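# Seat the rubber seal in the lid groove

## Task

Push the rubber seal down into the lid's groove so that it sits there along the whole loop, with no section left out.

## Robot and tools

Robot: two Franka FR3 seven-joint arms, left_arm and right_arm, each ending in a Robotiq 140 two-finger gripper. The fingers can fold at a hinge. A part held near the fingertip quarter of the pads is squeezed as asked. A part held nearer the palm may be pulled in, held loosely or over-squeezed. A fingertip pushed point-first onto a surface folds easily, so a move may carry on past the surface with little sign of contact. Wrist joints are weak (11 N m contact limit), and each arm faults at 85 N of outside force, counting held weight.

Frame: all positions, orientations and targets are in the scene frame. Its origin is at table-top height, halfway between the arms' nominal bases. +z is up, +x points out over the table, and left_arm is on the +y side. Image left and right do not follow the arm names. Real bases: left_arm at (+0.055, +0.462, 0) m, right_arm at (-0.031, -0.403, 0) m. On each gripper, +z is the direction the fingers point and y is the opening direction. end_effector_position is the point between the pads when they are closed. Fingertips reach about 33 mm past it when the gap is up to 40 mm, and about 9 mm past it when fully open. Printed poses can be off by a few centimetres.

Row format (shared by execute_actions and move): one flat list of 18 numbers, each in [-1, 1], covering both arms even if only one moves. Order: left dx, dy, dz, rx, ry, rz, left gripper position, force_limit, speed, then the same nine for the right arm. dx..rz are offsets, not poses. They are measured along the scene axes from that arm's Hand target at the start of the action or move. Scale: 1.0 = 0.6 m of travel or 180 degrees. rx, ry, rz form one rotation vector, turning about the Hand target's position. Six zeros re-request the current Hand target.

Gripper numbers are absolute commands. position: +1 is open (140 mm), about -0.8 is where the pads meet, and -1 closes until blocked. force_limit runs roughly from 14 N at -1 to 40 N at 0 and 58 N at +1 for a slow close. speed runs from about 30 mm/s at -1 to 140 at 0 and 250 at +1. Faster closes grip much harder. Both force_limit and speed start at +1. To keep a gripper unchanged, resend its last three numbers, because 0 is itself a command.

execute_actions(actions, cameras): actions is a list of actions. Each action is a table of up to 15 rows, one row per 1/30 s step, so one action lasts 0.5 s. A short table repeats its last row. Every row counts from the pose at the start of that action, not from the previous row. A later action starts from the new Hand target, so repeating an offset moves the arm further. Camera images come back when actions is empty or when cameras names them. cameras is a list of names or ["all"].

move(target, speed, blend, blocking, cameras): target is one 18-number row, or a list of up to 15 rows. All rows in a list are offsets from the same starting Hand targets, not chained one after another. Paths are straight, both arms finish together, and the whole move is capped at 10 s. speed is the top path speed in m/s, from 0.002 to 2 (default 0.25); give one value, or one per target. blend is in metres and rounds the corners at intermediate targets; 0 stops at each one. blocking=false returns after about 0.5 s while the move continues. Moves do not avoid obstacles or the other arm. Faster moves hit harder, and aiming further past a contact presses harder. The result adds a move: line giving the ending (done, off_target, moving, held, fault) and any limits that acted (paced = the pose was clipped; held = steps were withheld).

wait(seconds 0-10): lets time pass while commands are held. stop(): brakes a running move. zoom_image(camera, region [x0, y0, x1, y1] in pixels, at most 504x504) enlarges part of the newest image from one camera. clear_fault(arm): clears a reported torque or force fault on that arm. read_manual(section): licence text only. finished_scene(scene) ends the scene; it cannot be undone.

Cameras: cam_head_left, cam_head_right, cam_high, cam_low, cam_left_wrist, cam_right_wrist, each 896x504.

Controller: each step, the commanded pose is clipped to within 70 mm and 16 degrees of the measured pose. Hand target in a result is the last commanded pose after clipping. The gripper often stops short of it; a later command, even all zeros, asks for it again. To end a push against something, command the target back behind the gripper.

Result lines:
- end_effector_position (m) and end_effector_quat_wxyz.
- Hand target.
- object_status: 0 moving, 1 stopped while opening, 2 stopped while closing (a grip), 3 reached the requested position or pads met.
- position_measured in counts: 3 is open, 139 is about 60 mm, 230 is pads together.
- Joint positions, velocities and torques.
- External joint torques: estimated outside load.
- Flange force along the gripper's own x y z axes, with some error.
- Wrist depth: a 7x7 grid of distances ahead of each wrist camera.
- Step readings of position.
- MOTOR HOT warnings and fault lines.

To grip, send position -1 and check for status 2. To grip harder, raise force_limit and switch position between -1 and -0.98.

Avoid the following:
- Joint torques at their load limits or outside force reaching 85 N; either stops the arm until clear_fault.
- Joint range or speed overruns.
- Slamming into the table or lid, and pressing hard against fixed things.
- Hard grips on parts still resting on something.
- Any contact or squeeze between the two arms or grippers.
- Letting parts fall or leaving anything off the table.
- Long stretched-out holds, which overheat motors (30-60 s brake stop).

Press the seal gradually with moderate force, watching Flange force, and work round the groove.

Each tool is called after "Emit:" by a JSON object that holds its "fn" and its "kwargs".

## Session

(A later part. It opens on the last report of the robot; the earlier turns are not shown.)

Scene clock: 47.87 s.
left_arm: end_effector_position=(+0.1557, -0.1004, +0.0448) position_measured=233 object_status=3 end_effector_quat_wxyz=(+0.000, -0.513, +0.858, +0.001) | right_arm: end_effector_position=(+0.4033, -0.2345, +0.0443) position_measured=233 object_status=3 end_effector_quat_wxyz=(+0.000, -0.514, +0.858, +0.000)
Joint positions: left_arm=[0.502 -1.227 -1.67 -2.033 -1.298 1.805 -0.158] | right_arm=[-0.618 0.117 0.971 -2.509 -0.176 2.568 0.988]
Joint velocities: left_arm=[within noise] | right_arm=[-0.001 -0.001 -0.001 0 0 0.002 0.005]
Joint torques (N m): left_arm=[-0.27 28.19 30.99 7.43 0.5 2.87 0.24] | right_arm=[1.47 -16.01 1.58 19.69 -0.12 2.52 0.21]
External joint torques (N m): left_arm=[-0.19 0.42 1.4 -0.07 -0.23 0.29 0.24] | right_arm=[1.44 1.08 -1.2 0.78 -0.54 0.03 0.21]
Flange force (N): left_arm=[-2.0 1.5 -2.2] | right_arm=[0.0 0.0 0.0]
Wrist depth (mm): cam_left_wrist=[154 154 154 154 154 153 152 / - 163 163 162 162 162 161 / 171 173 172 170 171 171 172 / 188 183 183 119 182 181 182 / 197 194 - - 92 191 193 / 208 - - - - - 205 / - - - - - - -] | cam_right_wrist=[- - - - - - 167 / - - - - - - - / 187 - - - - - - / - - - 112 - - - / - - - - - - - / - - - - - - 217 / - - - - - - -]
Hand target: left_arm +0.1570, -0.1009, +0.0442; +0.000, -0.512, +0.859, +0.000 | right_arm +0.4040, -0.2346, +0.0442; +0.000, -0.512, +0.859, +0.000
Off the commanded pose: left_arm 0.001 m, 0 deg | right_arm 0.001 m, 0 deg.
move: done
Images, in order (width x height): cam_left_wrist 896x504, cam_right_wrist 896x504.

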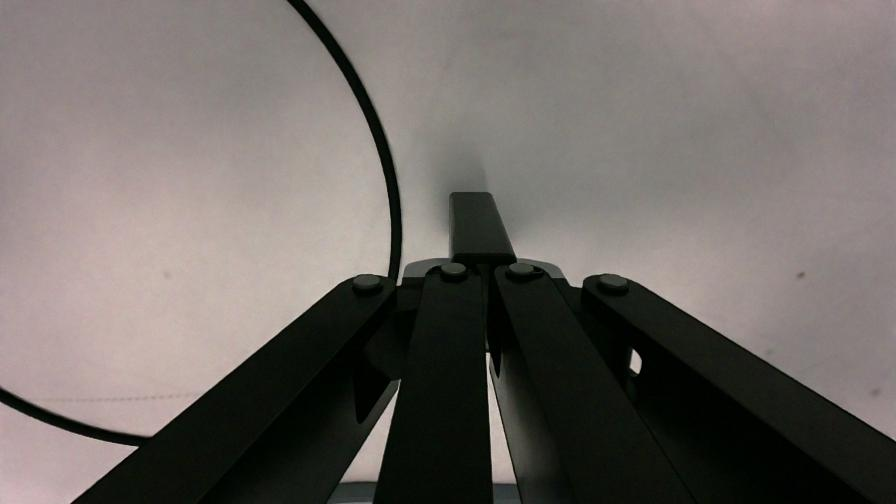

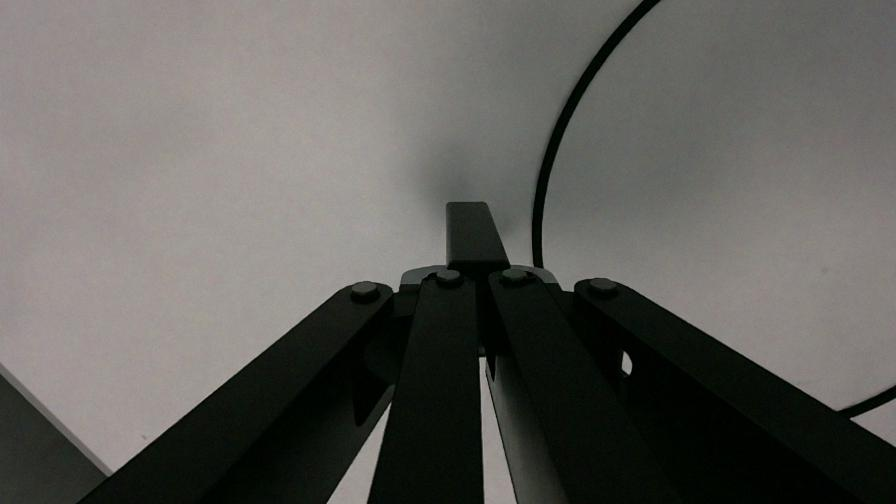

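Emit:
{"fn": "execute_actions", "kwargs": {"actions": [[[0,0,-0.00333,0,0,0,-0.85,-1,0,0,0,-0.00333,0,0,0,-0.85,-1,0]],[[0,0,-0.00333,0,0,0,-0.85,-1,0,0,0,-0.00333,0,0,0,-0.85,-1,0]],[[0,0,-0.00333,0,0,0,-0.85,-1,0,0,0,-0.00333,0,0,0,-0.85,-1,0]]], "cameras": ["cam_left_wrist","cam_right_wrist"]}}

Scene clock: 50.30 s.
left_arm: end_effector_position=(+0.1551, -0.1007, +0.0394) position_measured=233 object_status=3 end_effector_quat_wxyz=(+0.000, -0.513, +0.858, +0.001) | right_arm: end_effector_position=(+0.4033, -0.2347, +0.0384) position_measured=233 object_status=3 end_effector_quat_wxyz=(-0.001, -0.514, +0.858, +0.000)
Joint positions: left_arm=[0.506 -1.227 -1.682 -2.034 -1.304 1.814 -0.157] | right_arm=[-0.598 0.139 0.947 -2.509 -0.212 2.579 1.015]
Joint torques (N m): left_arm=[-0.13 27.67 30.48 7.06 0.33 3.1 0.22] | right_arm=[1.59 -16.84 1.89 18.97 -0.14 2.71 0.19]
External joint torques (N m): left_arm=[-0.01 -0.23 0.93 -0.41 -0.39 0.53 0.22] | right_arm=[1.62 1.16 -1.31 0.43 -0.55 0.23 0.19]
External joint torques at the end of the 1st action: left_arm=[-0.24 0.42 1.7 0.02 -0.26 0.37 0.24] | right_arm=[1.21 1.29 -1.09 0.56 -0.57 0.21 0.25]
External joint torques at the end of the 2nd action: left_arm=[-0.27 0.31 1.06 -0.22 -0.25 0.29 0.22] | right_arm=[1.83 1.21 -1.09 0.42 -0.56 0.19 0.22]
Flange force (N): left_arm=[-2.3 1.4 -0.1] | right_arm=[0.0 0.0 0.0]
Flange force at the end of the 1st action (N): left_arm=[-2.0 1.6 -2.7] | right_arm=[0.0 0.0 0.0]
Flange force at the end of the 2nd action (N): left_arm=[-2.2 1.9 -1.5] | right_arm=[0.0 0.0 0.0]
Wrist depth (mm): cam_left_wrist=[150 148 149 149 148 148 147 / 160 158 157 157 156 157 155 / 168 168 166 166 167 165 171 / 178 178 178 119 174 176 175 / 190 188 - - 92 185 187 / 201 - - - - - 201 / - - - - - - -] | cam_right_wrist=[- - - 161 - - - / - - - - 169 - - / - - - - 178 - 176 / - - - 112 - - - / - - - - - - - / - - - - - - - / - - - - - - -]
Hand target: left_arm +0.1570, -0.1009, +0.0382; +0.000, -0.512, +0.859, +0.000 | right_arm +0.4040, -0.2346, +0.0382; +0.000, -0.512, +0.859, +0.000
Off the commanded pose: left_arm 0.002 m, 0 deg | right_arm 0.001 m, 0 deg.
Step readings (end_effector_position of left_arm | right_arm; steps 1 to 15: 1st action; 16 to 30: 2nd action; 31 to 45: 3rd action):
0: (+0.1558, -0.1004, +0.0448) | (+0.4033, -0.2345, +0.0443)
1: (+0.1558, -0.1005, +0.0447) | (+0.4034, -0.2345, +0.0442)
2: (+0.1557, -0.1005, +0.0443) | (+0.4033, -0.2344, +0.0438)
4: (+0.1554, -0.1004, +0.0435) | (+0.4030, -0.2345, +0.0429)
8: (+0.1553, -0.1004, +0.0430) | (+0.4030, -0.2348, +0.0424)
15: (+0.1555, -0.1005, +0.0429) | (+0.4030, -0.2347, +0.0423)
16: (+0.1555, -0.1006, +0.0428) | (+0.4031, -0.2347, +0.0422)
17: (+0.1555, -0.1006, +0.0424) | (+0.4031, -0.2346, +0.0418)
19: (+0.1552, -0.1005, +0.0416) | (+0.4029, -0.2346, +0.0409)
23: (+0.1551, -0.1005, +0.0410) | (+0.4030, -0.2348, +0.0404)
30: (+0.1554, -0.1007, +0.0410) | (+0.4031, -0.2347, +0.0404)
31: (+0.1554, -0.1007, +0.0409) | (+0.4032, -0.2347, +0.0403)
32: (+0.1553, -0.1008, +0.0405) | (+0.4032, -0.2346, +0.0398)
34: (+0.1551, -0.1006, +0.0396) | (+0.4029, -0.2346, +0.0390)
38: (+0.1551, -0.1007, +0.0394) | (+0.4030, -0.2348, +0.0385)
45: (+0.1551, -0.1007, +0.0394) | (+0.4032, -0.2347, +0.0384)
Images, in order (width x height): cam_left_wrist 896x504, cam_right_wrist 896x504.

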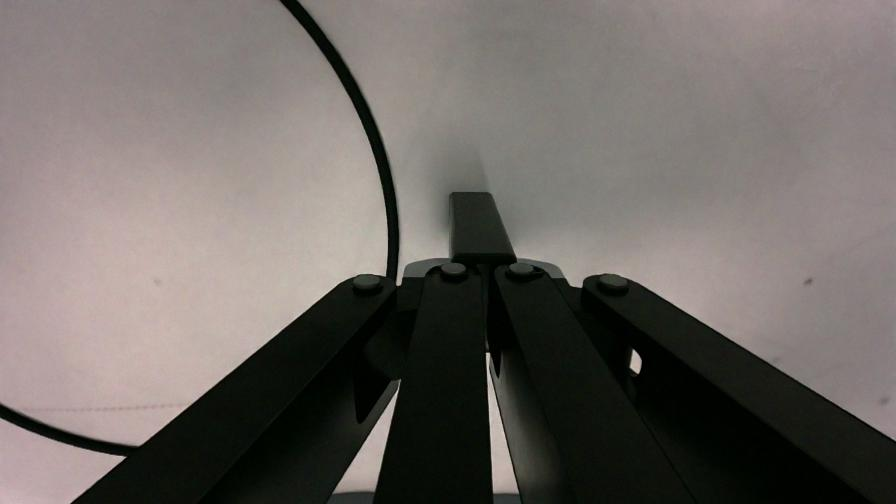

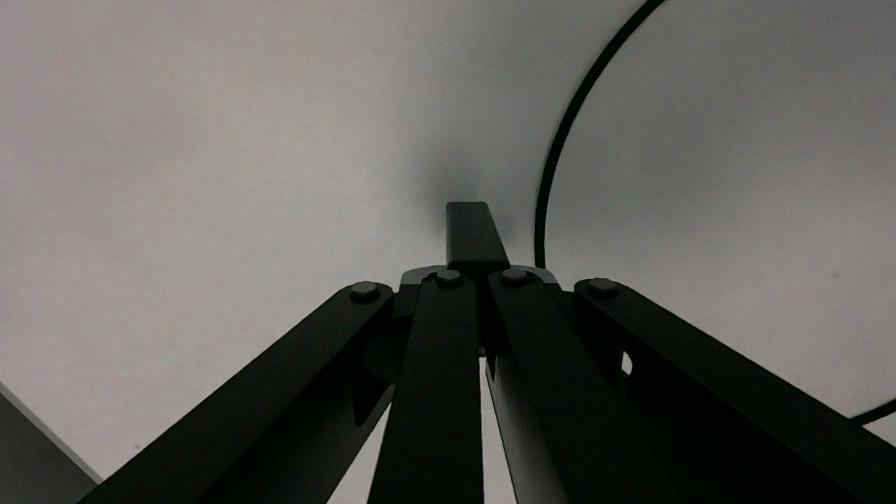

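Emit:
{"fn": "execute_actions", "kwargs": {"actions": [[[0,0,-0.0025,0,0,0,-0.85,-1,0,0,0,-0.0033,0,0,0,-0.85,-1,0]],[[0,0,-0.0025,0,0,0,-0.85,-1,0,0,0,-0.0033,0,0,0,-0.85,-1,0]]]}}

Scene clock: 52.23 s.
left_arm: end_effector_position=(+0.1551, -0.1007, +0.0393) position_measured=233 object_status=3 end_effector_quat_wxyz=(-0.001, -0.512, +0.859, +0.001) | right_arm: end_effector_position=(+0.4033, -0.2347, +0.0345) position_measured=233 object_status=3 end_effector_quat_wxyz=(-0.001, -0.514, +0.858, +0.000)
Joint positions: left_arm=[0.506 -1.227 -1.682 -2.034 -1.305 1.815 -0.155] | right_arm=[-0.583 0.153 0.929 -2.509 -0.234 2.587 1.03]
Joint torques (N m): left_arm=[0.7 25.63 26 6.97 -0.63 3.6 0.19] | right_arm=[1.46 -17.52 2.32 18.75 -0.14 2.73 0.14]
External joint torques (N m): left_arm=[0.67 -2.22 -3.57 -0.42 -1.36 1.02 0.19] | right_arm=[1.45 1.1 -1.2 0.37 -0.54 0.25 0.14]
External joint torques at the end of the 1st action: left_arm=[0.36 -1.11 -1.09 -0.42 -0.89 0.79 0.14] | right_arm=[1.14 1.17 -0.96 0.29 -0.55 0.13 0.26]
Flange force (N): left_arm=[1.5 -3.1 12.3] | right_arm=[-11.6 -7.2 15.5]
Flange force at the end of the 1st action (N): left_arm=[-0.5 -0.7 5.6] | right_arm=[0.0 0.0 0.0]
Wrist depth (mm): cam_left_wrist=[150 148 149 149 149 148 149 / 160 158 159 157 157 158 156 / 168 167 165 166 166 165 165 / 178 178 177 119 174 176 175 / 190 188 - - 92 185 189 / 202 - - - - - 197 / - - - - - - -] | cam_right_wrist=[- - - - - - - / - - 168 164 - - - / - - - - - - 173 / - - - 115 179 - - / - - - - - - - / - - - - - - - / - - - - - - -]
Hand target: left_arm +0.1570, -0.1009, +0.0352; +0.000, -0.512, +0.859, +0.000 | right_arm +0.4040, -0.2346, +0.0343; +0.000, -0.512, +0.859, +0.000
Off the commanded pose: left_arm 0.005 m, 0 deg | right_arm 0.001 m, 0 deg.
Step readings (end_effector_position of left_arm | right_arm; steps 1 to 15: 1st action; 16 to 30: 2nd action):
0: (+0.1551, -0.1007, +0.0394) | (+0.4033, -0.2347, +0.0384)
1: (+0.1551, -0.1007, +0.0394) | (+0.4034, -0.2347, +0.0383)
2: (+0.1551, -0.1007, +0.0393) | (+0.4033, -0.2346, +0.0379)
4: (+0.1551, -0.1007, +0.0393) | (+0.4030, -0.2346, +0.0370)
8: (+0.1551, -0.1007, +0.0393) | (+0.4031, -0.2348, +0.0365)
15: (+0.1551, -0.1007, +0.0393) | (+0.4032, -0.2347, +0.0365)
16: (+0.1551, -0.1007, +0.0393) | (+0.4033, -0.2347, +0.0364)
17: (+0.1551, -0.1007, +0.0393) | (+0.4033, -0.2346, +0.0359)
19: (+0.1551, -0.1007, +0.0393) | (+0.4030, -0.2346, +0.0350)
23: (+0.1551, -0.1007, +0.0393) | (+0.4031, -0.2348, +0.0346)
30: (+0.1551, -0.1007, +0.0393) | (+0.4033, -0.2347, +0.0345)

Emit:
{"fn": "execute_actions", "kwargs": {"actions": [[[0,0,0.01,0,0,0,-0.85,-1,0,0,0,-0.0025,0,0,0,-0.85,-1,0]],[[0,0,0,0,0,0,-0.85,-1,0,0,0,-0.0025,0,0,0,-0.85,-1,0]],[[0,0,0,0,0,0,-0.85,-1,0,0,0,-0.0025,0,0,0,-0.85,-1,0]]]}}

Scene clock: 54.50 s.
left_arm: end_effector_position=(+0.1557, -0.1011, +0.0403) position_measured=233 object_status=3 end_effector_quat_wxyz=(-0.001, -0.513, +0.859, +0.001) | right_arm: end_effector_position=(+0.4032, -0.2347, +0.0300) position_measured=233 object_status=3 end_effector_quat_wxyz=(-0.001, -0.514, +0.858, +0.000)
Joint positions: left_arm=[0.506 -1.227 -1.68 -2.034 -1.305 1.815 -0.155] | right_arm=[-0.564 0.168 0.906 -2.508 -0.256 2.596 1.047]
Joint torques (N m): left_arm=[-0.69 28.31 31.83 7.39 0.72 2.62 0.07] | right_arm=[1.47 -18.28 2.63 18.55 -0.09 2.72 0.19]
External joint torques (N m): left_arm=[-0.64 0.45 2.2 -0.06 -0.01 0.03 0.07] | right_arm=[1.44 1.08 -1.19 0.38 -0.5 0.23 0.19]
External joint torques at the end of the 1st action: left_arm=[-0.63 0.41 2.2 -0.08 0 0.04 0.08] | right_arm=[1.3 1.17 -1.43 0.28 -0.54 0.2 0.21]
External joint torques at the end of the 2nd action: left_arm=[-0.67 0.45 2.3 -0.06 0 0.06 0.06] | right_arm=[1.7 1.16 -1.23 0.27 -0.53 0.19 0.15]
Flange force (N): left_arm=[-2.4 3.2 -4.7] | right_arm=[-11.3 -6.6 15.2]
Flange force at the end of the 1st action (N): left_arm=[-2.5 3.3 -4.6] | right_arm=[-11.8 -7.5 16.3]
Flange force at the end of the 2nd action (N): left_arm=[-2.5 3.4 -4.9] | right_arm=[-12.1 -6.9 16.2]
Wrist depth (mm): cam_left_wrist=[152 150 149 149 148 149 148 / 161 159 160 160 160 159 157 / 167 169 166 167 165 166 166 / 180 180 179 119 177 177 176 / 192 190 - - 92 186 186 / 205 - - - - - 201 / - - - - - - -] | cam_right_wrist=[- - - - - - - / - - - - - - - / - 169 170 - - - - / - - - 111 - - - / - 194 89 - - - - / - - - - - - - / - - - - - - -]
Hand target: left_arm +0.1570, -0.1009, +0.0412; +0.000, -0.512, +0.859, +0.000 | right_arm +0.4040, -0.2346, +0.0298; +0.000, -0.512, +0.859, +0.000
Off the commanded pose: left_arm 0.002 m, 0 deg | right_arm 0.001 m, 0 deg.
Step readings (end_effector_position of left_arm | right_arm; steps 1 to 15: 1st action; 16 to 30: 2nd action; 31 to 45: 3rd action):
0: (+0.1551, -0.1007, +0.0393) | (+0.4033, -0.2347, +0.0345)
1: (+0.1552, -0.1007, +0.0394) | (+0.4034, -0.2347, +0.0344)
2: (+0.1553, -0.1008, +0.0396) | (+0.4033, -0.2346, +0.0341)
4: (+0.1556, -0.1010, +0.0400) | (+0.4031, -0.2347, +0.0334)
8: (+0.1557, -0.1011, +0.0403) | (+0.4032, -0.2348, +0.0330)
15: (+0.1557, -0.1011, +0.0403) | (+0.4033, -0.2347, +0.0330)
16: (+0.1557, -0.1011, +0.0403) | (+0.4033, -0.2347, +0.0329)
17: (+0.1557, -0.1011, +0.0403) | (+0.4033, -0.2346, +0.0326)
19: (+0.1557, -0.1011, +0.0403) | (+0.4030, -0.2347, +0.0319)
23: (+0.1557, -0.1011, +0.0403) | (+0.4031, -0.2348, +0.0315)
30: (+0.1557, -0.1011, +0.0403) | (+0.4032, -0.2347, +0.0315)
31: (+0.1557, -0.1011, +0.0403) | (+0.4033, -0.2347, +0.0314)
32: (+0.1557, -0.1011, +0.0403) | (+0.4032, -0.2347, +0.0310)
34: (+0.1557, -0.1011, +0.0403) | (+0.4030, -0.2347, +0.0304)
38: (+0.1557, -0.1011, +0.0403) | (+0.4031, -0.2348, +0.0300)
45: (+0.1557, -0.1011, +0.0403) | (+0.4032, -0.2347, +0.0300)

Emit:
{"fn": "execute_actions", "kwargs": {"actions": [[[0,0,0,0,0,0,-0.85,-1,0,0,0,-0.0025,0,0,0,-0.85,-1,0]],[[0,0,0,0,0,0,-0.85,-1,0,0,0,-0.0025,0,0,0,-0.85,-1,0]],[[0,0,0,0,0,0,-0.85,-1,0,0,0,-0.0025,0,0,0,-0.85,-1,0]]], "cameras": ["cam_right_wrist"]}}

Scene clock: 56.70 s.
left_arm: end_effector_position=(+0.1557, -0.1011, +0.0403) position_measured=233 object_status=3 end_effector_quat_wxyz=(-0.001, -0.513, +0.859, +0.001) | right_arm: end_effector_position=(+0.4031, -0.2346, +0.0273) position_measured=233 object_status=3 end_effector_quat_wxyz=(-0.002, -0.514, +0.857, -0.002)
Joint positions: left_arm=[0.506 -1.227 -1.68 -2.034 -1.305 1.815 -0.155] | right_arm=[-0.544 0.177 0.887 -2.506 -0.276 2.598 1.062]
Joint torques (N m): left_arm=[-0.7 28.29 31.84 7.38 0.73 2.6 0.07] | right_arm=[0.78 -14.98 1.09 17.38 -0.48 3.82 0.17]
External joint torques (N m): left_arm=[-0.73 0.42 2.22 -0.02 0 0.01 0.07] | right_arm=[0.77 4.97 -2.86 -0.71 -0.88 1.33 0.17]
External joint torques at the end of the 1st action: left_arm=[-0.67 0.42 2.21 -0.05 0 0.04 0.05] | right_arm=[1.79 1.03 -1.87 0.47 -0.52 0.19 0.09]
External joint torques at the end of the 2nd action: left_arm=[-0.69 0.45 2.28 -0.03 0 0.05 0.07] | right_arm=[1.05 2.4 -1.67 -0.04 -0.64 0.67 0.28]
Flange force (N): left_arm=[-2.4 3.4 -4.8] | right_arm=[-18.4 -14.4 36.8]
Flange force at the end of the 1st action (N): left_arm=[-2.4 3.3 -4.7] | right_arm=[-12.9 -7.9 17.6]
Flange force at the end of the 2nd action (N): left_arm=[-2.5 3.4 -4.9] | right_arm=[-13.3 -8.8 22.6]
Wrist depth (mm): cam_left_wrist=[149 150 150 150 149 149 148 / - 159 160 158 157 158 157 / 167 168 166 167 165 167 165 / 179 179 178 119 178 176 176 / 191 189 - - 92 188 188 / 206 - - - - - 198 / - - - - - - -] | cam_right_wrist=[- - 150 - - - - / - - - - - - - / - - - - - - - / - - - 112 - - - / - - - - - - - / - - - - - - - / - - - - - - -]
Hand target: left_arm +0.1570, -0.1009, +0.0412; +0.000, -0.512, +0.859, +0.000 | right_arm +0.4040, -0.2346, +0.0253; +0.000, -0.512, +0.859, +0.000
Off the commanded pose: left_arm 0.002 m, 0 deg | right_arm 0.002 m, 0 deg.
Step readings (end_effector_position of left_arm | right_arm; steps 1 to 15: 1st action; 16 to 30: 2nd action; 31 to 45: 3rd action):
0: (+0.1557, -0.1011, +0.0403) | (+0.4033, -0.2347, +0.0300)
1: (+0.1557, -0.1011, +0.0403) | (+0.4033, -0.2347, +0.0299)
2: (+0.1557, -0.1011, +0.0403) | (+0.4033, -0.2347, +0.0295)
4: (+0.1557, -0.1011, +0.0403) | (+0.4030, -0.2347, +0.0289)
8: (+0.1557, -0.1011, +0.0403) | (+0.4031, -0.2348, +0.0285)
15: (+0.1557, -0.1011, +0.0403) | (+0.4032, -0.2347, +0.0285)
16: (+0.1557, -0.1011, +0.0403) | (+0.4033, -0.2347, +0.0284)
17: (+0.1557, -0.1011, +0.0403) | (+0.4032, -0.2347, +0.0280)
19: (+0.1557, -0.1011, +0.0403) | (+0.4030, -0.2347, +0.0274)
23: (+0.1557, -0.1011, +0.0403) | (+0.4031, -0.2347, +0.0273)
30: (+0.1557, -0.1011, +0.0403) | (+0.4031, -0.2346, +0.0273)
31: (+0.1557, -0.1011, +0.0403) | (+0.4031, -0.2347, +0.0273)
32: (+0.1557, -0.1011, +0.0403) | (+0.4031, -0.2346, +0.0273)
34: (+0.1557, -0.1011, +0.0403) | (+0.4031, -0.2346, +0.0273)
38: (+0.1557, -0.1011, +0.0403) | (+0.4031, -0.2346, +0.0273)
45: (+0.1557, -0.1011, +0.0403) | (+0.4031, -0.2346, +0.0273)
Images, in order (width x height): cam_right_wrist 896x504.

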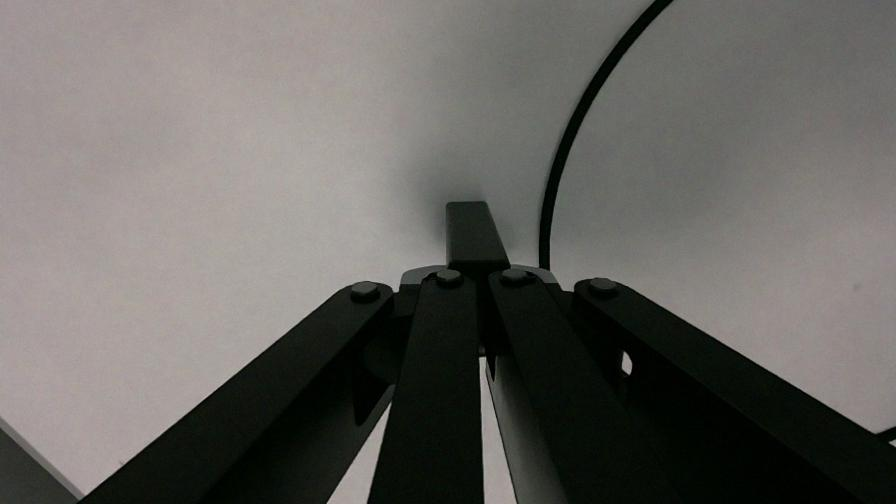

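Emit:
{"fn": "move", "kwargs": {"target": [[0, 0, 0.025, 0, 0, 0, -0.85, -1, 0, 0, 0, 0.045, 0, 0, 0, -0.85, -1, 0], [0.0423, -0.0228, 0.025, 0, 0, 0, -0.5, -1, -0.5, -0.0433, 0.0235, 0.045, 0, 0, 0, -0.5, -1, -0.5]], "speed": 0.08, "cameras": ["cam_left_wrist","cam_right_wrist"]}}

Scene clock: 63.50 s.
left_arm: end_effector_position=(+0.1829, -0.1155, +0.0568) position_measured=192 object_status=0 end_effector_quat_wxyz=(-0.001, -0.515, +0.857, -0.003) | right_arm: end_effector_position=(+0.3784, -0.2214, +0.0522) position_measured=192 object_status=0 end_effector_quat_wxyz=(-0.001, -0.509, +0.861, -0.001)
Joint positions: left_arm=[0.585 -1.217 -1.668 -1.966 -1.279 1.794 -0.147] | right_arm=[-0.588 0.002 1.009 -2.568 -0.005 2.567 0.925]
Joint torques (N m): left_arm=[-0.48 29.72 31.3 8.3 1.01 2.42 0.27] | right_arm=[1.13 -14.03 -0.57 18.87 0.75 2.72 -0.35]
External joint torques (N m): left_arm=[-0.37 0.37 1.29 0.24 0.29 -0.18 0.27] | right_arm=[1.08 -0.26 -0.66 -0.29 0.33 0.24 -0.35]
Flange force (N): left_arm=[-1.0 1.1 -3.3] | right_arm=[0.0 0.0 0.0]
Wrist depth (mm): cam_left_wrist=[166 166 165 164 164 163 163 / - 175 174 173 173 172 171 / 186 185 185 182 183 182 182 / 198 197 193 174 133 193 193 / 211 - - 208 92 95 205 / - - - 223 - - - / - - - 233 - - -] | cam_right_wrist=[- - - - 172 - - / - - - - - - - / - - - - - - - / - - - 163 - - - / - - - - 94 82 - / - - - - - - - / - - - - - - -]
Hand target: left_arm +0.1824, -0.1146, +0.0562; +0.000, -0.512, +0.859, +0.000 | right_arm +0.3780, -0.2205, +0.0523; +0.000, -0.512, +0.859, +0.000
Off the commanded pose: left_arm 0.001 m, 1 deg | right_arm 0.001 m, 0 deg.
move: done
Images, in order (width x height): cam_left_wrist 896x504, cam_right_wrist 896x504.

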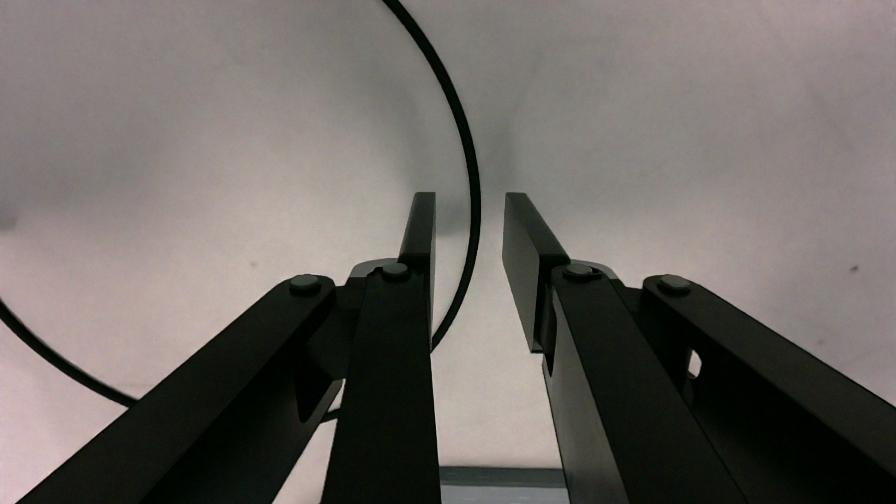

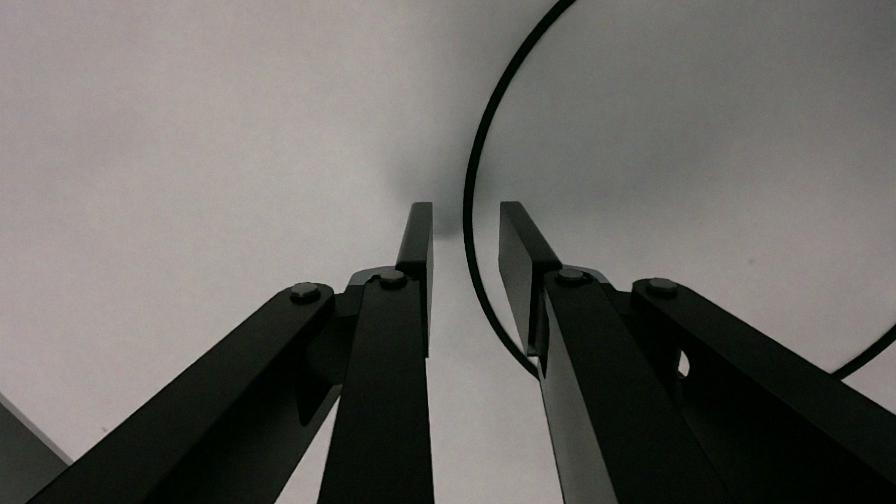

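Emit:
{"fn": "move", "kwargs": {"target": [[0, 0, -0.0278, 0, 0, 0, -0.5, -1, -0.5, 0, 0, -0.0407, 0, 0, 0, -0.5, -1, -0.5]], "speed": 0.03, "cameras": ["cam_left_wrist","cam_right_wrist"]}}

Scene clock: 66.30 s.
left_arm: end_effector_position=(+0.1809, -0.1143, +0.0404) position_measured=192 object_status=3 end_effector_quat_wxyz=(+0.000, -0.513, +0.858, +0.001) | right_arm: end_effector_position=(+0.3772, -0.2208, +0.0280) position_measured=192 object_status=3 end_effector_quat_wxyz=(-0.001, -0.514, +0.858, +0.001)
Joint positions: left_arm=[0.593 -1.226 -1.699 -1.966 -1.293 1.813 -0.142] | right_arm=[-0.556 0.11 0.953 -2.573 -0.182 2.629 1.042]
Joint velocities: left_arm=[within noise] | right_arm=[0 0 0 0.001 0 0 0.004]
Joint torques (N m): left_arm=[-0.26 29.73 31.29 7.62 0.42 2.87 0.27] | right_arm=[1.45 -15.56 1.28 18.48 -0.16 2.74 0.28]
External joint torques (N m): left_arm=[-0.3 0.07 1.32 -0.03 -0.32 0.28 0.27] | right_arm=[1.47 1.12 -1.19 0.58 -0.54 0.26 0.28]
Flange force (N): left_arm=[-1.8 1.7 -1.6] | right_arm=[0.0 0.0 0.0]
Wrist depth (mm): cam_left_wrist=[150 150 150 149 149 148 148 / - 158 159 158 157 159 156 / - 168 165 165 166 166 165 / 179 178 178 173 173 176 176 / 189 - - 189 92 95 188 / - - - 200 - - - / - - - 223 - - -] | cam_right_wrist=[- - - - - 149 - / 157 160 - - - - - / - 164 - - - - - / - - 175 163 174 - - / - 186 - - 95 91 - / - - - - - - - / - - - - - - -]
Hand target: left_arm +0.1824, -0.1146, +0.0395; +0.000, -0.512, +0.859, +0.000 | right_arm +0.3780, -0.2205, +0.0279; +0.000, -0.512, +0.859, +0.000
Off the commanded pose: left_arm 0.002 m, 0 deg | right_arm 0.001 m, 0 deg.
move: done
Images, in order (width x height): cam_left_wrist 896x504, cam_right_wrist 896x504.

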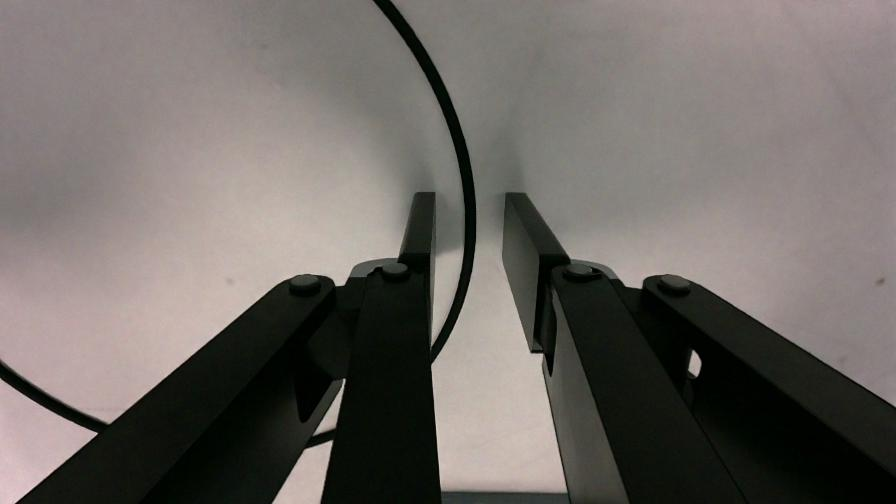

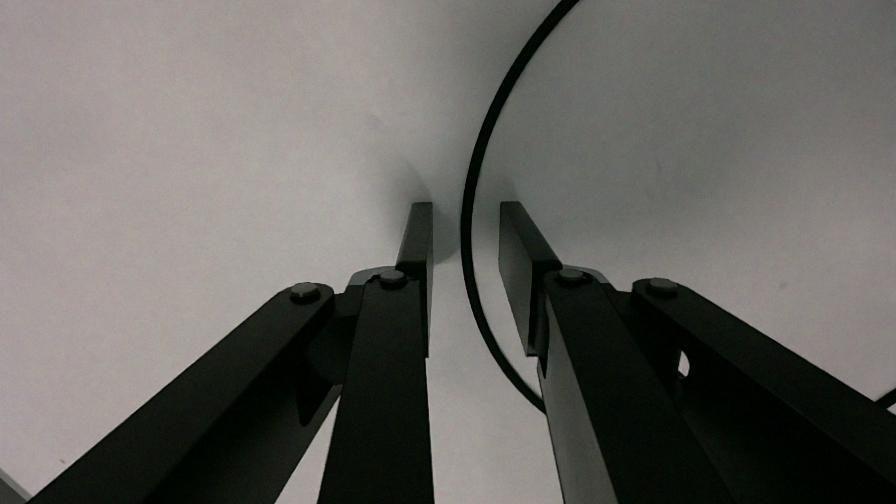

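Emit:
{"fn": "execute_actions", "kwargs": {"actions": [[[0,0,0,0,0,0,-1,-0.8,-1,0,0,0,0,0,0,-1,-0.8,-1]],[[0,0,0,0,0,0,-1,-0.8,-1,0,0,0,0,0,0,-1,-0.8,-1]],[[0,0,0,0,0,0,-1,-0.8,-1,0,0,0,0,0,0,-1,-0.8,-1]],[[0,0,0,0,0,0,-1,-0.8,-1,0,0,0,0,0,0,-1,-0.8,-1]]], "cameras": ["cam_left_wrist","cam_right_wrist"]}}

Scene clock: 70.30 s.
left_arm: end_effector_position=(+0.1810, -0.1143, +0.0402) position_measured=225 object_status=2 end_effector_quat_wxyz=(+0.000, -0.513, +0.858, +0.001) | right_arm: end_effector_position=(+0.3772, -0.2207, +0.0279) position_measured=225 object_status=2 end_effector_quat_wxyz=(-0.001, -0.513, +0.858, +0.000)
Joint positions: left_arm=[0.593 -1.226 -1.7 -1.966 -1.293 1.813 -0.142] | right_arm=[-0.555 0.111 0.952 -2.573 -0.184 2.629 1.046]
Joint torques (N m): left_arm=[-0.24 30.09 31.23 7.6 0.57 2.87 0.22] | right_arm=[1.43 -15.61 1.39 18.67 -0.17 2.64 0.19]
External joint torques (N m): left_arm=[-0.25 0.44 1.3 -0.03 -0.16 0.29 0.22] | right_arm=[1.36 1.16 -1.17 0.72 -0.54 0.15 0.19]
External joint torques at the end of the 1st action: left_arm=[-0.33 0.49 1.41 -0.05 -0.17 0.27 0.23] | right_arm=[1.5 1.18 -1.24 0.7 -0.52 0.16 0.24]
External joint torques at the end of the 2nd action: left_arm=[-0.21 0.43 1.38 -0.07 -0.17 0.28 0.21] | right_arm=[1.32 1.21 -1.25 0.65 -0.54 0.14 0.21]
External joint torques at the end of the 3rd action: left_arm=[-0.3 0.5 1.44 0 -0.16 0.3 0.23] | right_arm=[1.37 1.24 -1.18 0.67 -0.55 0.15 0.2]
Flange force (N): left_arm=[-1.8 1.7 -2.1] | right_arm=[0.0 0.0 0.0]
Flange force at the end of the 1st action (N): left_arm=[-2.0 2.0 -2.4] | right_arm=[0.0 0.0 0.0]
Flange force at the end of the 2nd action (N): left_arm=[-1.9 1.7 -2.2] | right_arm=[0.0 0.0 0.0]
Flange force at the end of the 3rd action (N): left_arm=[-1.9 1.8 -2.4] | right_arm=[0.0 0.0 0.0]
Wrist depth (mm): cam_left_wrist=[150 148 149 149 149 148 148 / 160 158 160 157 157 158 156 / 168 168 165 165 167 166 165 / 179 178 178 119 175 177 176 / 190 187 - - - 185 188 / 206 - - - - - 198 / - - - - - - -] | cam_right_wrist=[- - - 151 - - - / 161 - - - - - - / 167 - - - - - - / - - - 127 - - - / - - - - - - - / - - - - - - - / - - - - - - -]
Hand target: left_arm +0.1824, -0.1146, +0.0395; +0.000, -0.512, +0.859, +0.000 | right_arm +0.3780, -0.2205, +0.0279; +0.000, -0.512, +0.859, +0.000
Off the commanded pose: left_arm 0.002 m, 0 deg | right_arm 0.001 m, 0 deg.
Step readings (end_effector_position of left_arm | right_arm; steps 1 to 15: 1st action; 16 to 30: 2nd action; 31 to 45: 3rd action; 46 to 60: 4th action):
0: (+0.1809, -0.1143, +0.0404) | (+0.3772, -0.2208, +0.0280)
1: (+0.1809, -0.1143, +0.0404) | (+0.3772, -0.2208, +0.0280)
2: (+0.1809, -0.1143, +0.0403) | (+0.3772, -0.2208, +0.0280)
4: (+0.1809, -0.1143, +0.0403) | (+0.3772, -0.2207, +0.0279)
8: (+0.1809, -0.1143, +0.0402) | (+0.3772, -0.2207, +0.0279)
15: (+0.1810, -0.1143, +0.0402) | (+0.3772, -0.2207, +0.0279)
16: (+0.1810, -0.1143, +0.0402) | (+0.3772, -0.2207, +0.0279)
17: (+0.1810, -0.1143, +0.0402) | (+0.3772, -0.2207, +0.0279)
19: (+0.1810, -0.1143, +0.0402) | (+0.3772, -0.2207, +0.0279)
23: (+0.1810, -0.1143, +0.0402) | (+0.3772, -0.2207, +0.0279)
30: (+0.1810, -0.1143, +0.0402) | (+0.3772, -0.2207, +0.0279)
31: (+0.1810, -0.1143, +0.0402) | (+0.3772, -0.2207, +0.0279)
32: (+0.1810, -0.1143, +0.0402) | (+0.3772, -0.2207, +0.0279)
34: (+0.1810, -0.1143, +0.0402) | (+0.3772, -0.2207, +0.0279)
38: (+0.1810, -0.1143, +0.0402) | (+0.3772, -0.2207, +0.0279)
45: (+0.1810, -0.1143, +0.0402) | (+0.3772, -0.2207, +0.0279)
46: (+0.1810, -0.1143, +0.0402) | (+0.3772, -0.2207, +0.0279)
47: (+0.1810, -0.1143, +0.0402) | (+0.3772, -0.2207, +0.0279)
49: (+0.1810, -0.1143, +0.0402) | (+0.3772, -0.2207, +0.0279)
53: (+0.1810, -0.1143, +0.0402) | (+0.3772, -0.2207, +0.0279)
60: (+0.1810, -0.1143, +0.0402) | (+0.3772, -0.2207, +0.0279)
Images, in order (width x height): cam_left_wrist 896x504, cam_right_wrist 896x504.

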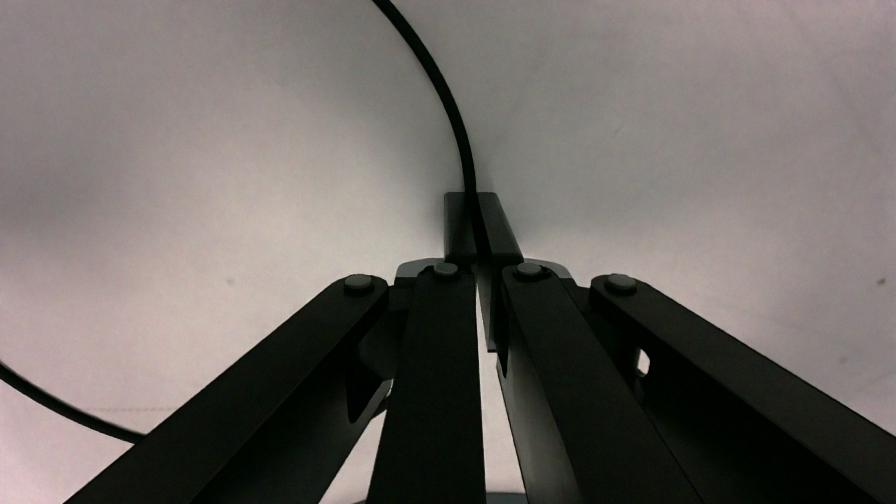

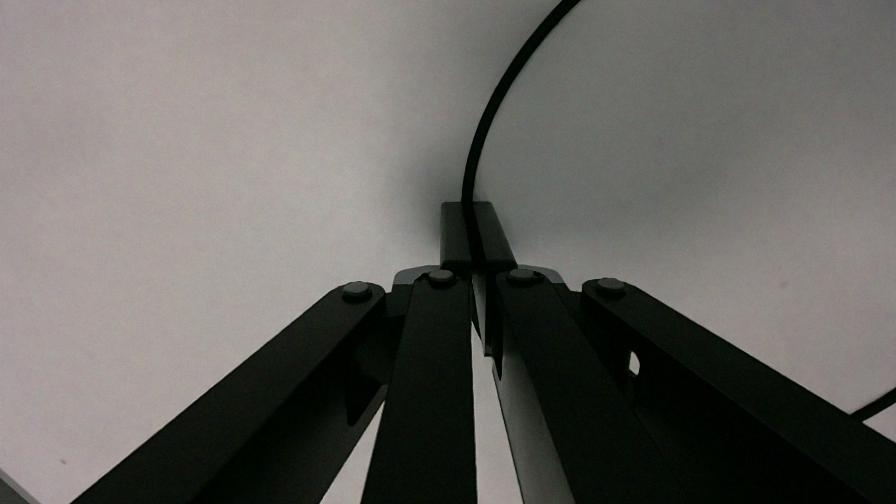

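Emit:
{"fn": "move", "kwargs": {"target": [[0, 0, 0.1, 0, 0, 0, -1, -0.8, -1, 0, 0, 0.1, 0, 0, 0, -1, -0.8, -1]], "speed": 0.08, "cameras": ["cam_head_left","cam_high","cam_low","cam_left_wrist","cam_right_wrist"]}}

Scene clock: 78.93 s.
left_arm: end_effector_position=(+0.1839, -0.1148, +0.0748) position_measured=225 object_status=2 end_effector_quat_wxyz=(+0.000, -0.510, +0.860, -0.002) | right_arm: end_effector_position=(+0.3832, -0.2186, +0.0539) position_measured=225 object_status=2 end_effector_quat_wxyz=(+0.005, -0.497, +0.868, -0.008)
Joint positions: left_arm=[0.581 -1.196 -1.64 -1.96 -1.246 1.773 -0.142] | right_arm=[-0.569 0.005 0.995 -2.564 -0.034 2.579 0.985]
Joint velocities: left_arm=[-0.001 -0.001 0.001 -0.001 0 -0.004 -0.001] | right_arm=[within noise]
Joint torques (N m): left_arm=[-1.19 29.51 31.98 8.82 1 2.4 -0.17] | right_arm=[0.98 -13.11 -0.54 18.99 -0.12 2.72 0.05]
External joint torques (N m): left_arm=[-1.34 0.65 2.24 0.33 0.26 -0.2 -0.17] | right_arm=[1.03 1.1 -0.6 -0.33 -0.56 0.19 0.06]
Flange force (N): left_arm=[-1.7 5.0 -5.7] | right_arm=[0.0 0.0 0.0]
Wrist depth (mm): cam_left_wrist=[185 182 182 180 180 178 178 / 195 192 191 190 190 189 185 / 205 203 203 200 201 200 202 / 217 216 213 119 211 213 211 / 232 228 - - - 224 226 / 245 - - - - - 238 / - - - - - - -] | cam_right_wrist=[- - - - 176 - - / - - 186 - 182 - - / - - - - - - - / - - - 126 - 202 - / - 227 - - - - - / - - - - - - - / - - - - - - -]
Hand target: left_arm +0.1824, -0.1146, +0.0760; +0.000, -0.512, +0.859, +0.000 (not the last commanded pose) | right_arm +0.3831, -0.2194, +0.0532; +0.005, -0.496, +0.868, -0.008 (not the last commanded pose)
Off the commanded pose: left_arm 0.025 m, 0 deg | right_arm 0.034 m, 2 deg.
move: held (right_arm; a check stopped the path), off_target (left_arm; braked when a check withheld steps of right_arm); limits=held
pose unreachable (right arm): on one or more control steps of this call, first in action 0 (counted from 0), this arm could not follow its commanded pose, so it was not sent that pose on those steps. It may still have moved: this result reports where it is.
cause: moving toward the commanded pose would bring a part of the arm too close to another arm (a part of this arm just beyond joint 5 (forearm roll) and a part of the left arm just beyond its joint 6 (wrist pitch), where that arm would come to rest).
Images, in order (width x height): cam_head_left 896x504, cam_high 896x504, cam_low 896x504, cam_left_wrist 896x504, cam_right_wrist 896x504.

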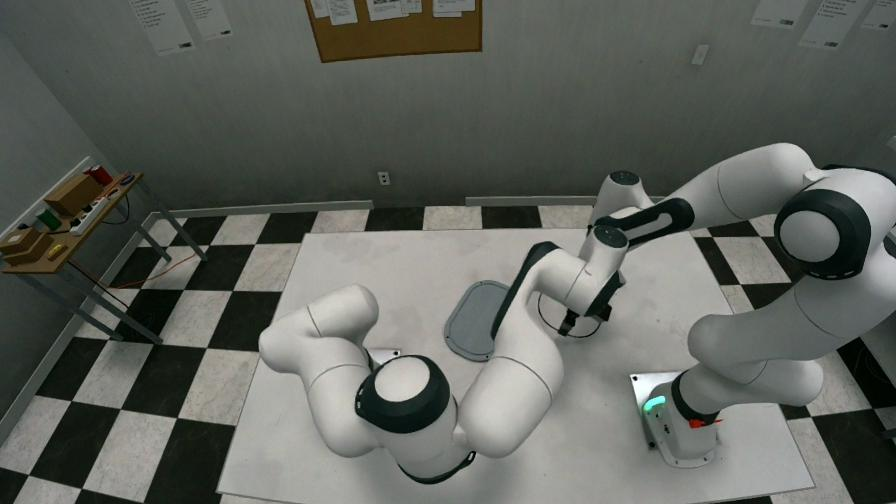

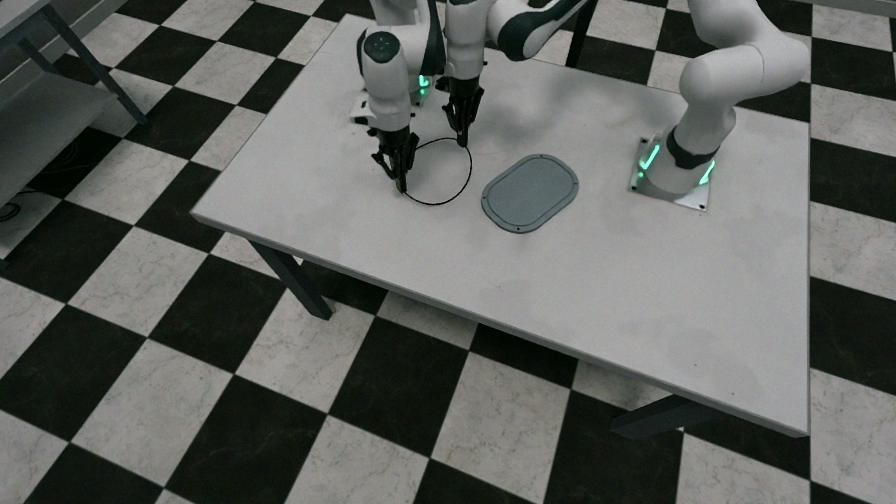

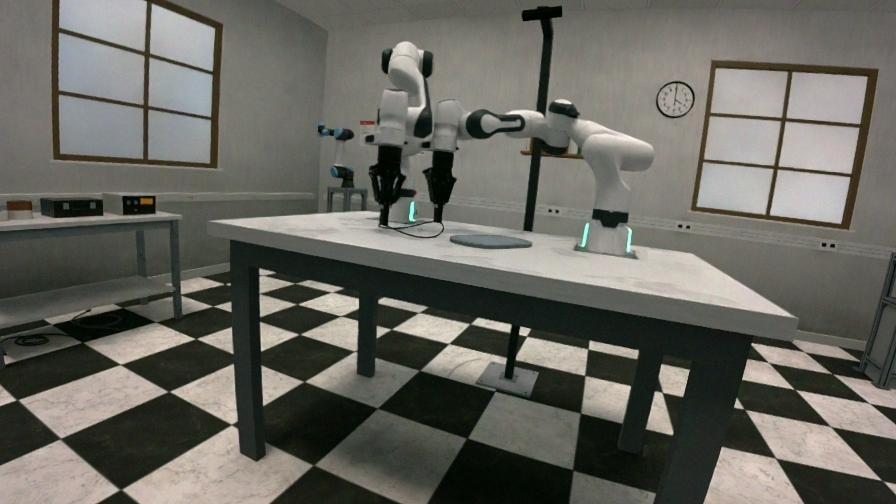

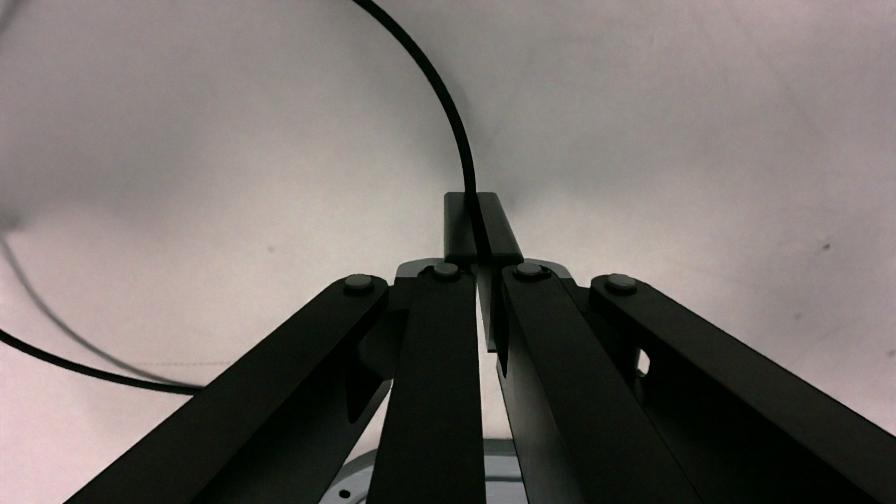

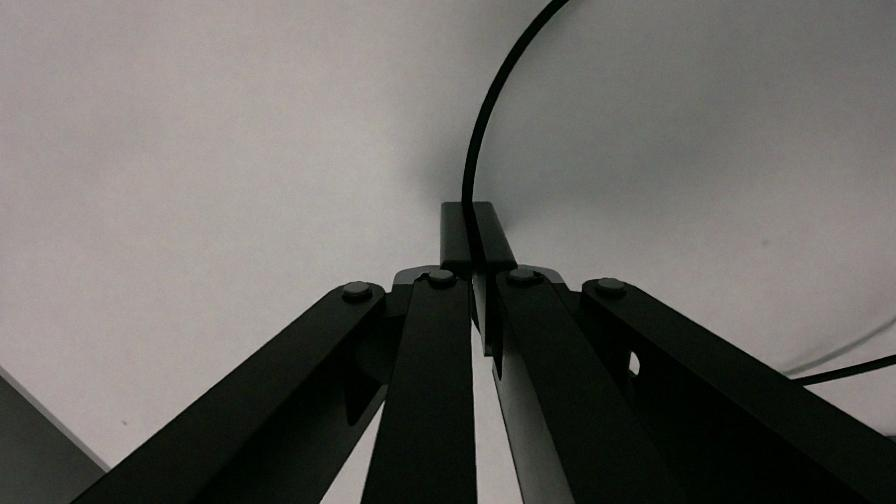

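Emit:
{"fn": "move", "kwargs": {"target": [[-0.0293, 0.10, 0.033, 0, 0, 0, -1, -0.8, -1, 0.0, 0.0833, 0.05, 0.0027, 0.0053, 0.0117, -1, -0.8, -1]], "speed": 0.08, "cameras": ["cam_high","cam_left_wrist","cam_right_wrist"]}}

Scene clock: 83.67 s.
left_arm: end_effector_position=(+0.1655, -0.0560, +0.0952) position_measured=225 object_status=2 end_effector_quat_wxyz=(+0.000, -0.515, +0.857, -0.002) | right_arm: end_effector_position=(+0.3842, -0.1708, +0.0829) position_measured=225 object_status=2 end_effector_quat_wxyz=(+0.001, -0.515, +0.857, -0.001)
Joint positions: left_arm=[0.392 -1.17 -1.533 -2.172 -1.217 1.768 -0.112] | right_arm=[-0.524 -0.002 1.038 -2.466 -0.001 2.468 1.002]
Joint velocities: left_arm=[0.001 0 0.001 0.001 0 0.001 0.006] | right_arm=[0 -0.001 0 -0.001 -0.001 -0.004 0.006]
Joint torques (N m): left_arm=[-1.14 23.79 30.31 8.78 1.02 2.47 0.23] | right_arm=[1.25 -13.31 -0.58 21.47 0.8 2.25 0.18]
External joint torques (N m): left_arm=[-1.16 1.15 2.25 -0.41 0.28 -0.12 0.23] | right_arm=[1.34 0.42 -0.44 0.77 0.31 -0.25 0.18]
Flange force (N): left_arm=[-4.8 6.1 -6.1] | right_arm=[0.0 0.0 0.0]
Wrist depth (mm): cam_left_wrist=[205 203 202 201 199 199 198 / 215 215 214 216 211 210 209 / 229 229 227 222 224 226 221 / 243 241 240 119 236 237 235 / 255 - - - - 249 251 / - - - - - - 265 / - - - - - - -] | cam_right_wrist=[- - - - - - - / - - - - - - - / - - - - - - - / - - - 115 - - - / 257 254 - - - - - / 1191 - - - - - - / - - - - - - -]
Hand target: left_arm +0.1648, -0.0546, +0.0958; +0.000, -0.512, +0.859, +0.000 | right_arm +0.3831, -0.1694, +0.0832; +0.000, -0.512, +0.859, +0.000
Off the commanded pose: left_arm 0.002 m, 1 deg | right_arm 0.002 m, 0 deg.
move: done
Images, in order (width x height): cam_high 896x504, cam_left_wrist 896x504, cam_right_wrist 896x504.

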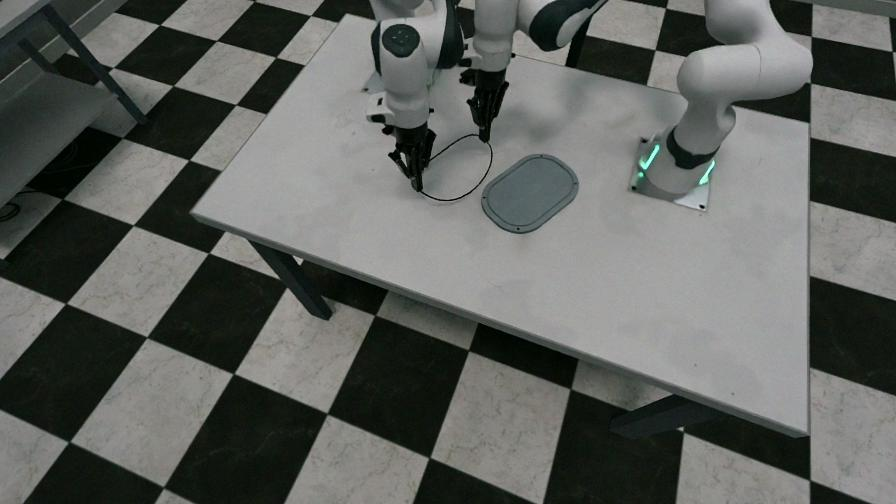

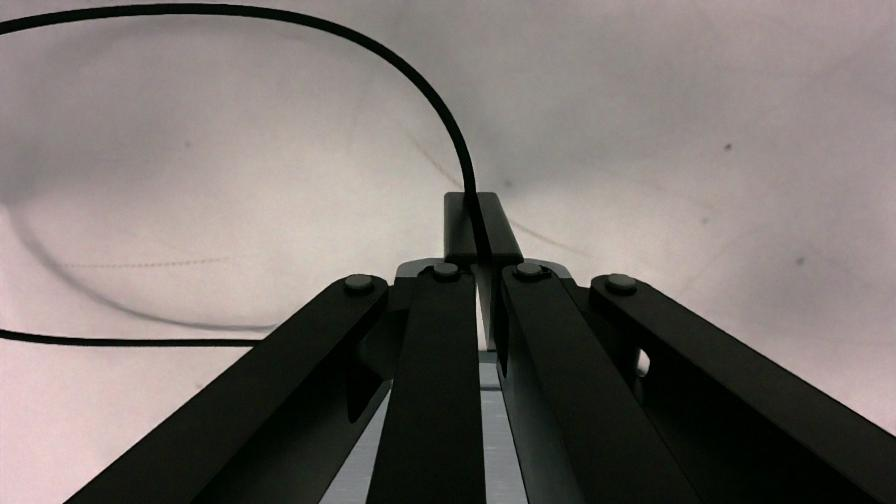

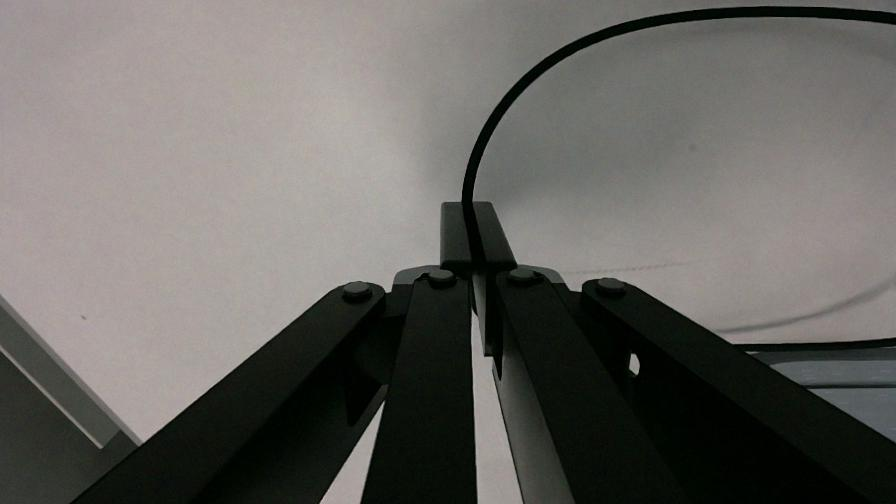

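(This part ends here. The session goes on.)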